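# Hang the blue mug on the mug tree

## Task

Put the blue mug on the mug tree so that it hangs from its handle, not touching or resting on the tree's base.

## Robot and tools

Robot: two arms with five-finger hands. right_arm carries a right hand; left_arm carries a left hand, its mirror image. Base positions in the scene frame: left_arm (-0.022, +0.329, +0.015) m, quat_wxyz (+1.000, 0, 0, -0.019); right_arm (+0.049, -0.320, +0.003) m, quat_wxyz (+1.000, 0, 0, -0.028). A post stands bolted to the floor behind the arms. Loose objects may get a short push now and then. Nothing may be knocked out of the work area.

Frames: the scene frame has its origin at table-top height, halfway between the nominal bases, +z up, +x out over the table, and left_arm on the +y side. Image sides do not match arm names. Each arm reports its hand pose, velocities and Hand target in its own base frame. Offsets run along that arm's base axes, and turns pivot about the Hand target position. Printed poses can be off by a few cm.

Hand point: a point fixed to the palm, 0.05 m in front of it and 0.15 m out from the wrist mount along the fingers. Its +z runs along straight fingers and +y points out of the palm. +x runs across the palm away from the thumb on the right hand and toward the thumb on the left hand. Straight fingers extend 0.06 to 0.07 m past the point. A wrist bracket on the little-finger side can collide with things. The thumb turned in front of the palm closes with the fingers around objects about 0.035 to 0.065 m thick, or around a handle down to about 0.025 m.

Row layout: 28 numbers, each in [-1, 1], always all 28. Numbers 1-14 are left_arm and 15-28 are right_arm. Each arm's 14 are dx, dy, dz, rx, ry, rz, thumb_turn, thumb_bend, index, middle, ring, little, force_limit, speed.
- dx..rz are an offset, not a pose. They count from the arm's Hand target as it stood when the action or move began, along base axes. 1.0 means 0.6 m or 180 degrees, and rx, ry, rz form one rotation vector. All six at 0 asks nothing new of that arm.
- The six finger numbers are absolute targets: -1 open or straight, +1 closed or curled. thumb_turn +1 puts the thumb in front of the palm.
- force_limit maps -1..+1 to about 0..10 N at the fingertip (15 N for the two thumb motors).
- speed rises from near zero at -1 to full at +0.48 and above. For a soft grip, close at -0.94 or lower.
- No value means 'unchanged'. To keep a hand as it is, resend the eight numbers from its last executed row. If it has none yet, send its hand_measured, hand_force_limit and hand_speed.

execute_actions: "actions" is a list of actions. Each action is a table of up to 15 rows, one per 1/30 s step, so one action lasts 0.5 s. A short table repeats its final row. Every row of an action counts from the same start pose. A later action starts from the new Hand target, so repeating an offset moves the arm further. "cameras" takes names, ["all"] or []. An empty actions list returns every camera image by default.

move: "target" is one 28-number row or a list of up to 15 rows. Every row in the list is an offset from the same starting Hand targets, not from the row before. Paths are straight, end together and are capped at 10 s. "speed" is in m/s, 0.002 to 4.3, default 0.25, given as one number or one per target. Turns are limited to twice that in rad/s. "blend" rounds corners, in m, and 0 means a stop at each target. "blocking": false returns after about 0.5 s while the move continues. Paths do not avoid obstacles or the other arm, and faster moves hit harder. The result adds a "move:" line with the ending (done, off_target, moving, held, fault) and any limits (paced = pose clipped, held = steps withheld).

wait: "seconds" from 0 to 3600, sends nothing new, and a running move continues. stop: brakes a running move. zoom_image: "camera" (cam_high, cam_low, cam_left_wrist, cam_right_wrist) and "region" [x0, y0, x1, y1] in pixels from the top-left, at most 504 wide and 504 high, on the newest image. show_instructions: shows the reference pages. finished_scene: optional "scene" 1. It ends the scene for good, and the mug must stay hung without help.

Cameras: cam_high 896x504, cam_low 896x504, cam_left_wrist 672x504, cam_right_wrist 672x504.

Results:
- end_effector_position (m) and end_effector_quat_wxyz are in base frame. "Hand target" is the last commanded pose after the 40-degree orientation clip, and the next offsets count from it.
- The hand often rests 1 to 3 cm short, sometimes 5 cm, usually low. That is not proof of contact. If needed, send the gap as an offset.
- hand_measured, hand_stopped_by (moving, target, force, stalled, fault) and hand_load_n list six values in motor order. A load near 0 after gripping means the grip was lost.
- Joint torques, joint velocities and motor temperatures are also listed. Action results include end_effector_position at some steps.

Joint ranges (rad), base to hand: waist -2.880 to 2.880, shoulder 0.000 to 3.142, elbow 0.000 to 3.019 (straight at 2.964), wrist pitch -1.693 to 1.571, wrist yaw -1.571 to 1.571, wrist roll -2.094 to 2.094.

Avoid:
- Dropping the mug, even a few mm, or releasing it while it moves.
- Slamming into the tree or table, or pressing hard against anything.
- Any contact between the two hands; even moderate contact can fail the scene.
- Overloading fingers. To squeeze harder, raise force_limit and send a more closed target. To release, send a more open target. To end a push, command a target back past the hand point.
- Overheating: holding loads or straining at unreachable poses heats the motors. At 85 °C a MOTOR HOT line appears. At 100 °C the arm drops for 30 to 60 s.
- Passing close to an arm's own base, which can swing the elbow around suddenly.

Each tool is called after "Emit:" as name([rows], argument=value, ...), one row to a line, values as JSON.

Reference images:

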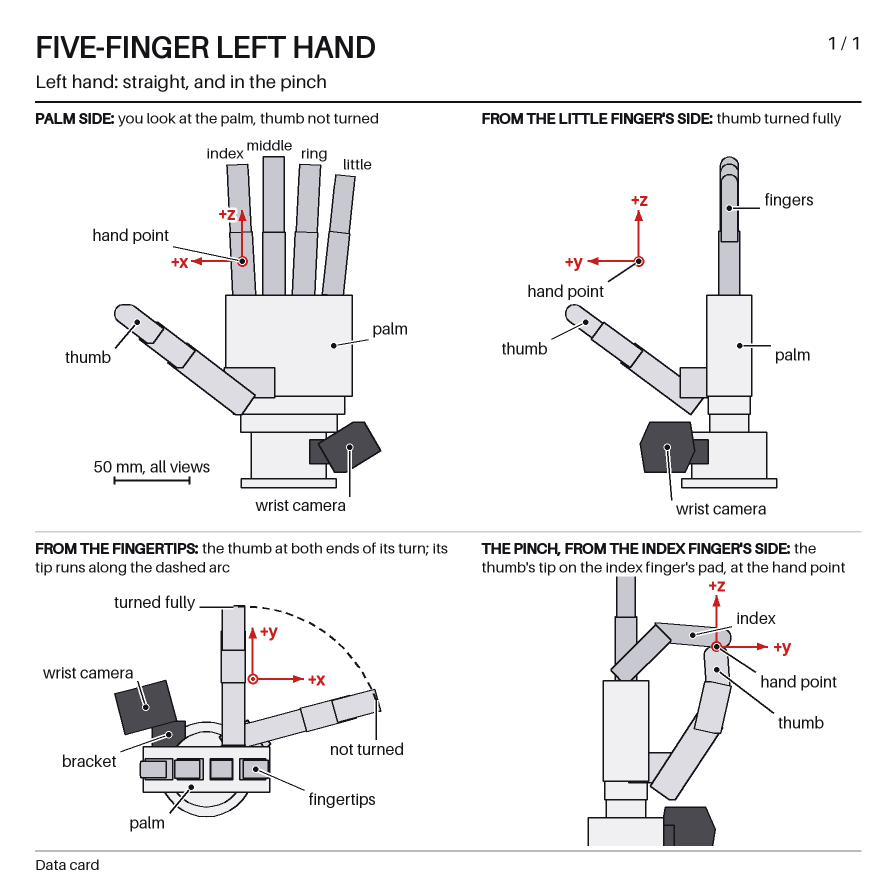

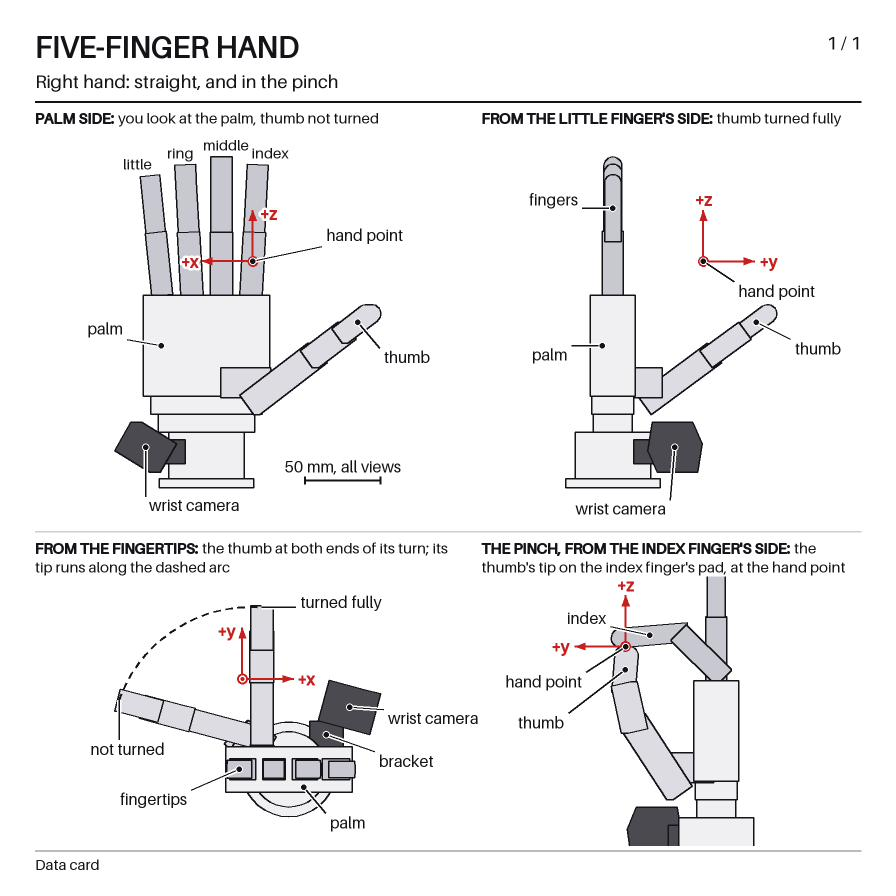

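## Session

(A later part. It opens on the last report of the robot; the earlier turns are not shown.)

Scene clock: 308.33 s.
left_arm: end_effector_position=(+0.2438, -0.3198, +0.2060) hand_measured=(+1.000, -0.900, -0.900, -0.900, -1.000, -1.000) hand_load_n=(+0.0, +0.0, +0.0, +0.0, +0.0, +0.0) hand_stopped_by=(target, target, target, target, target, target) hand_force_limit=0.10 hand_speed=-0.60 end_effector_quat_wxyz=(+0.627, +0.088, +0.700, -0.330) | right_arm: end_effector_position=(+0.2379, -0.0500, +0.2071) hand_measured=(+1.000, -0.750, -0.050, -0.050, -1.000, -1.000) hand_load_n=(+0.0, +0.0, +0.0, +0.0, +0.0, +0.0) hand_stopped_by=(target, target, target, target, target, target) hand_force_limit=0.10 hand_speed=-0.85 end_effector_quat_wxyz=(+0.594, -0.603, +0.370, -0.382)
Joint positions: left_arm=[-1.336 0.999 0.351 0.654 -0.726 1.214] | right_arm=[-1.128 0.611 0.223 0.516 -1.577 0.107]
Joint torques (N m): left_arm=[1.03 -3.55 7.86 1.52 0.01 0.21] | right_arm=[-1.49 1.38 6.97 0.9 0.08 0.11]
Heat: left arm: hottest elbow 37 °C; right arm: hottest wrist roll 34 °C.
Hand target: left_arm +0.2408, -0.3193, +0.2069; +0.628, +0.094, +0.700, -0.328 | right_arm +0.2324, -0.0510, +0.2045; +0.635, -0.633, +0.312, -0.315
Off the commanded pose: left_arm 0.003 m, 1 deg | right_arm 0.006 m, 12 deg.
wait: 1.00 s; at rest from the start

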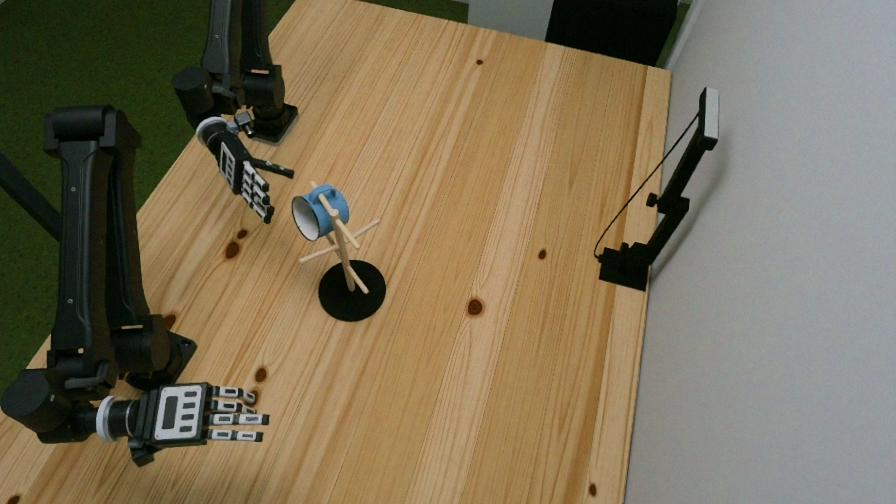

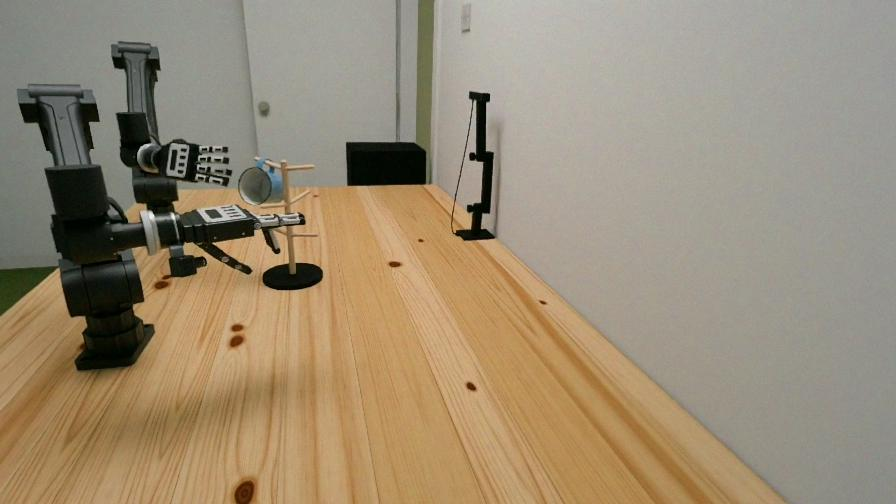

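Stable and hanging by its handle.

Emit:
finished_scene()

The scene is finished: the task was done.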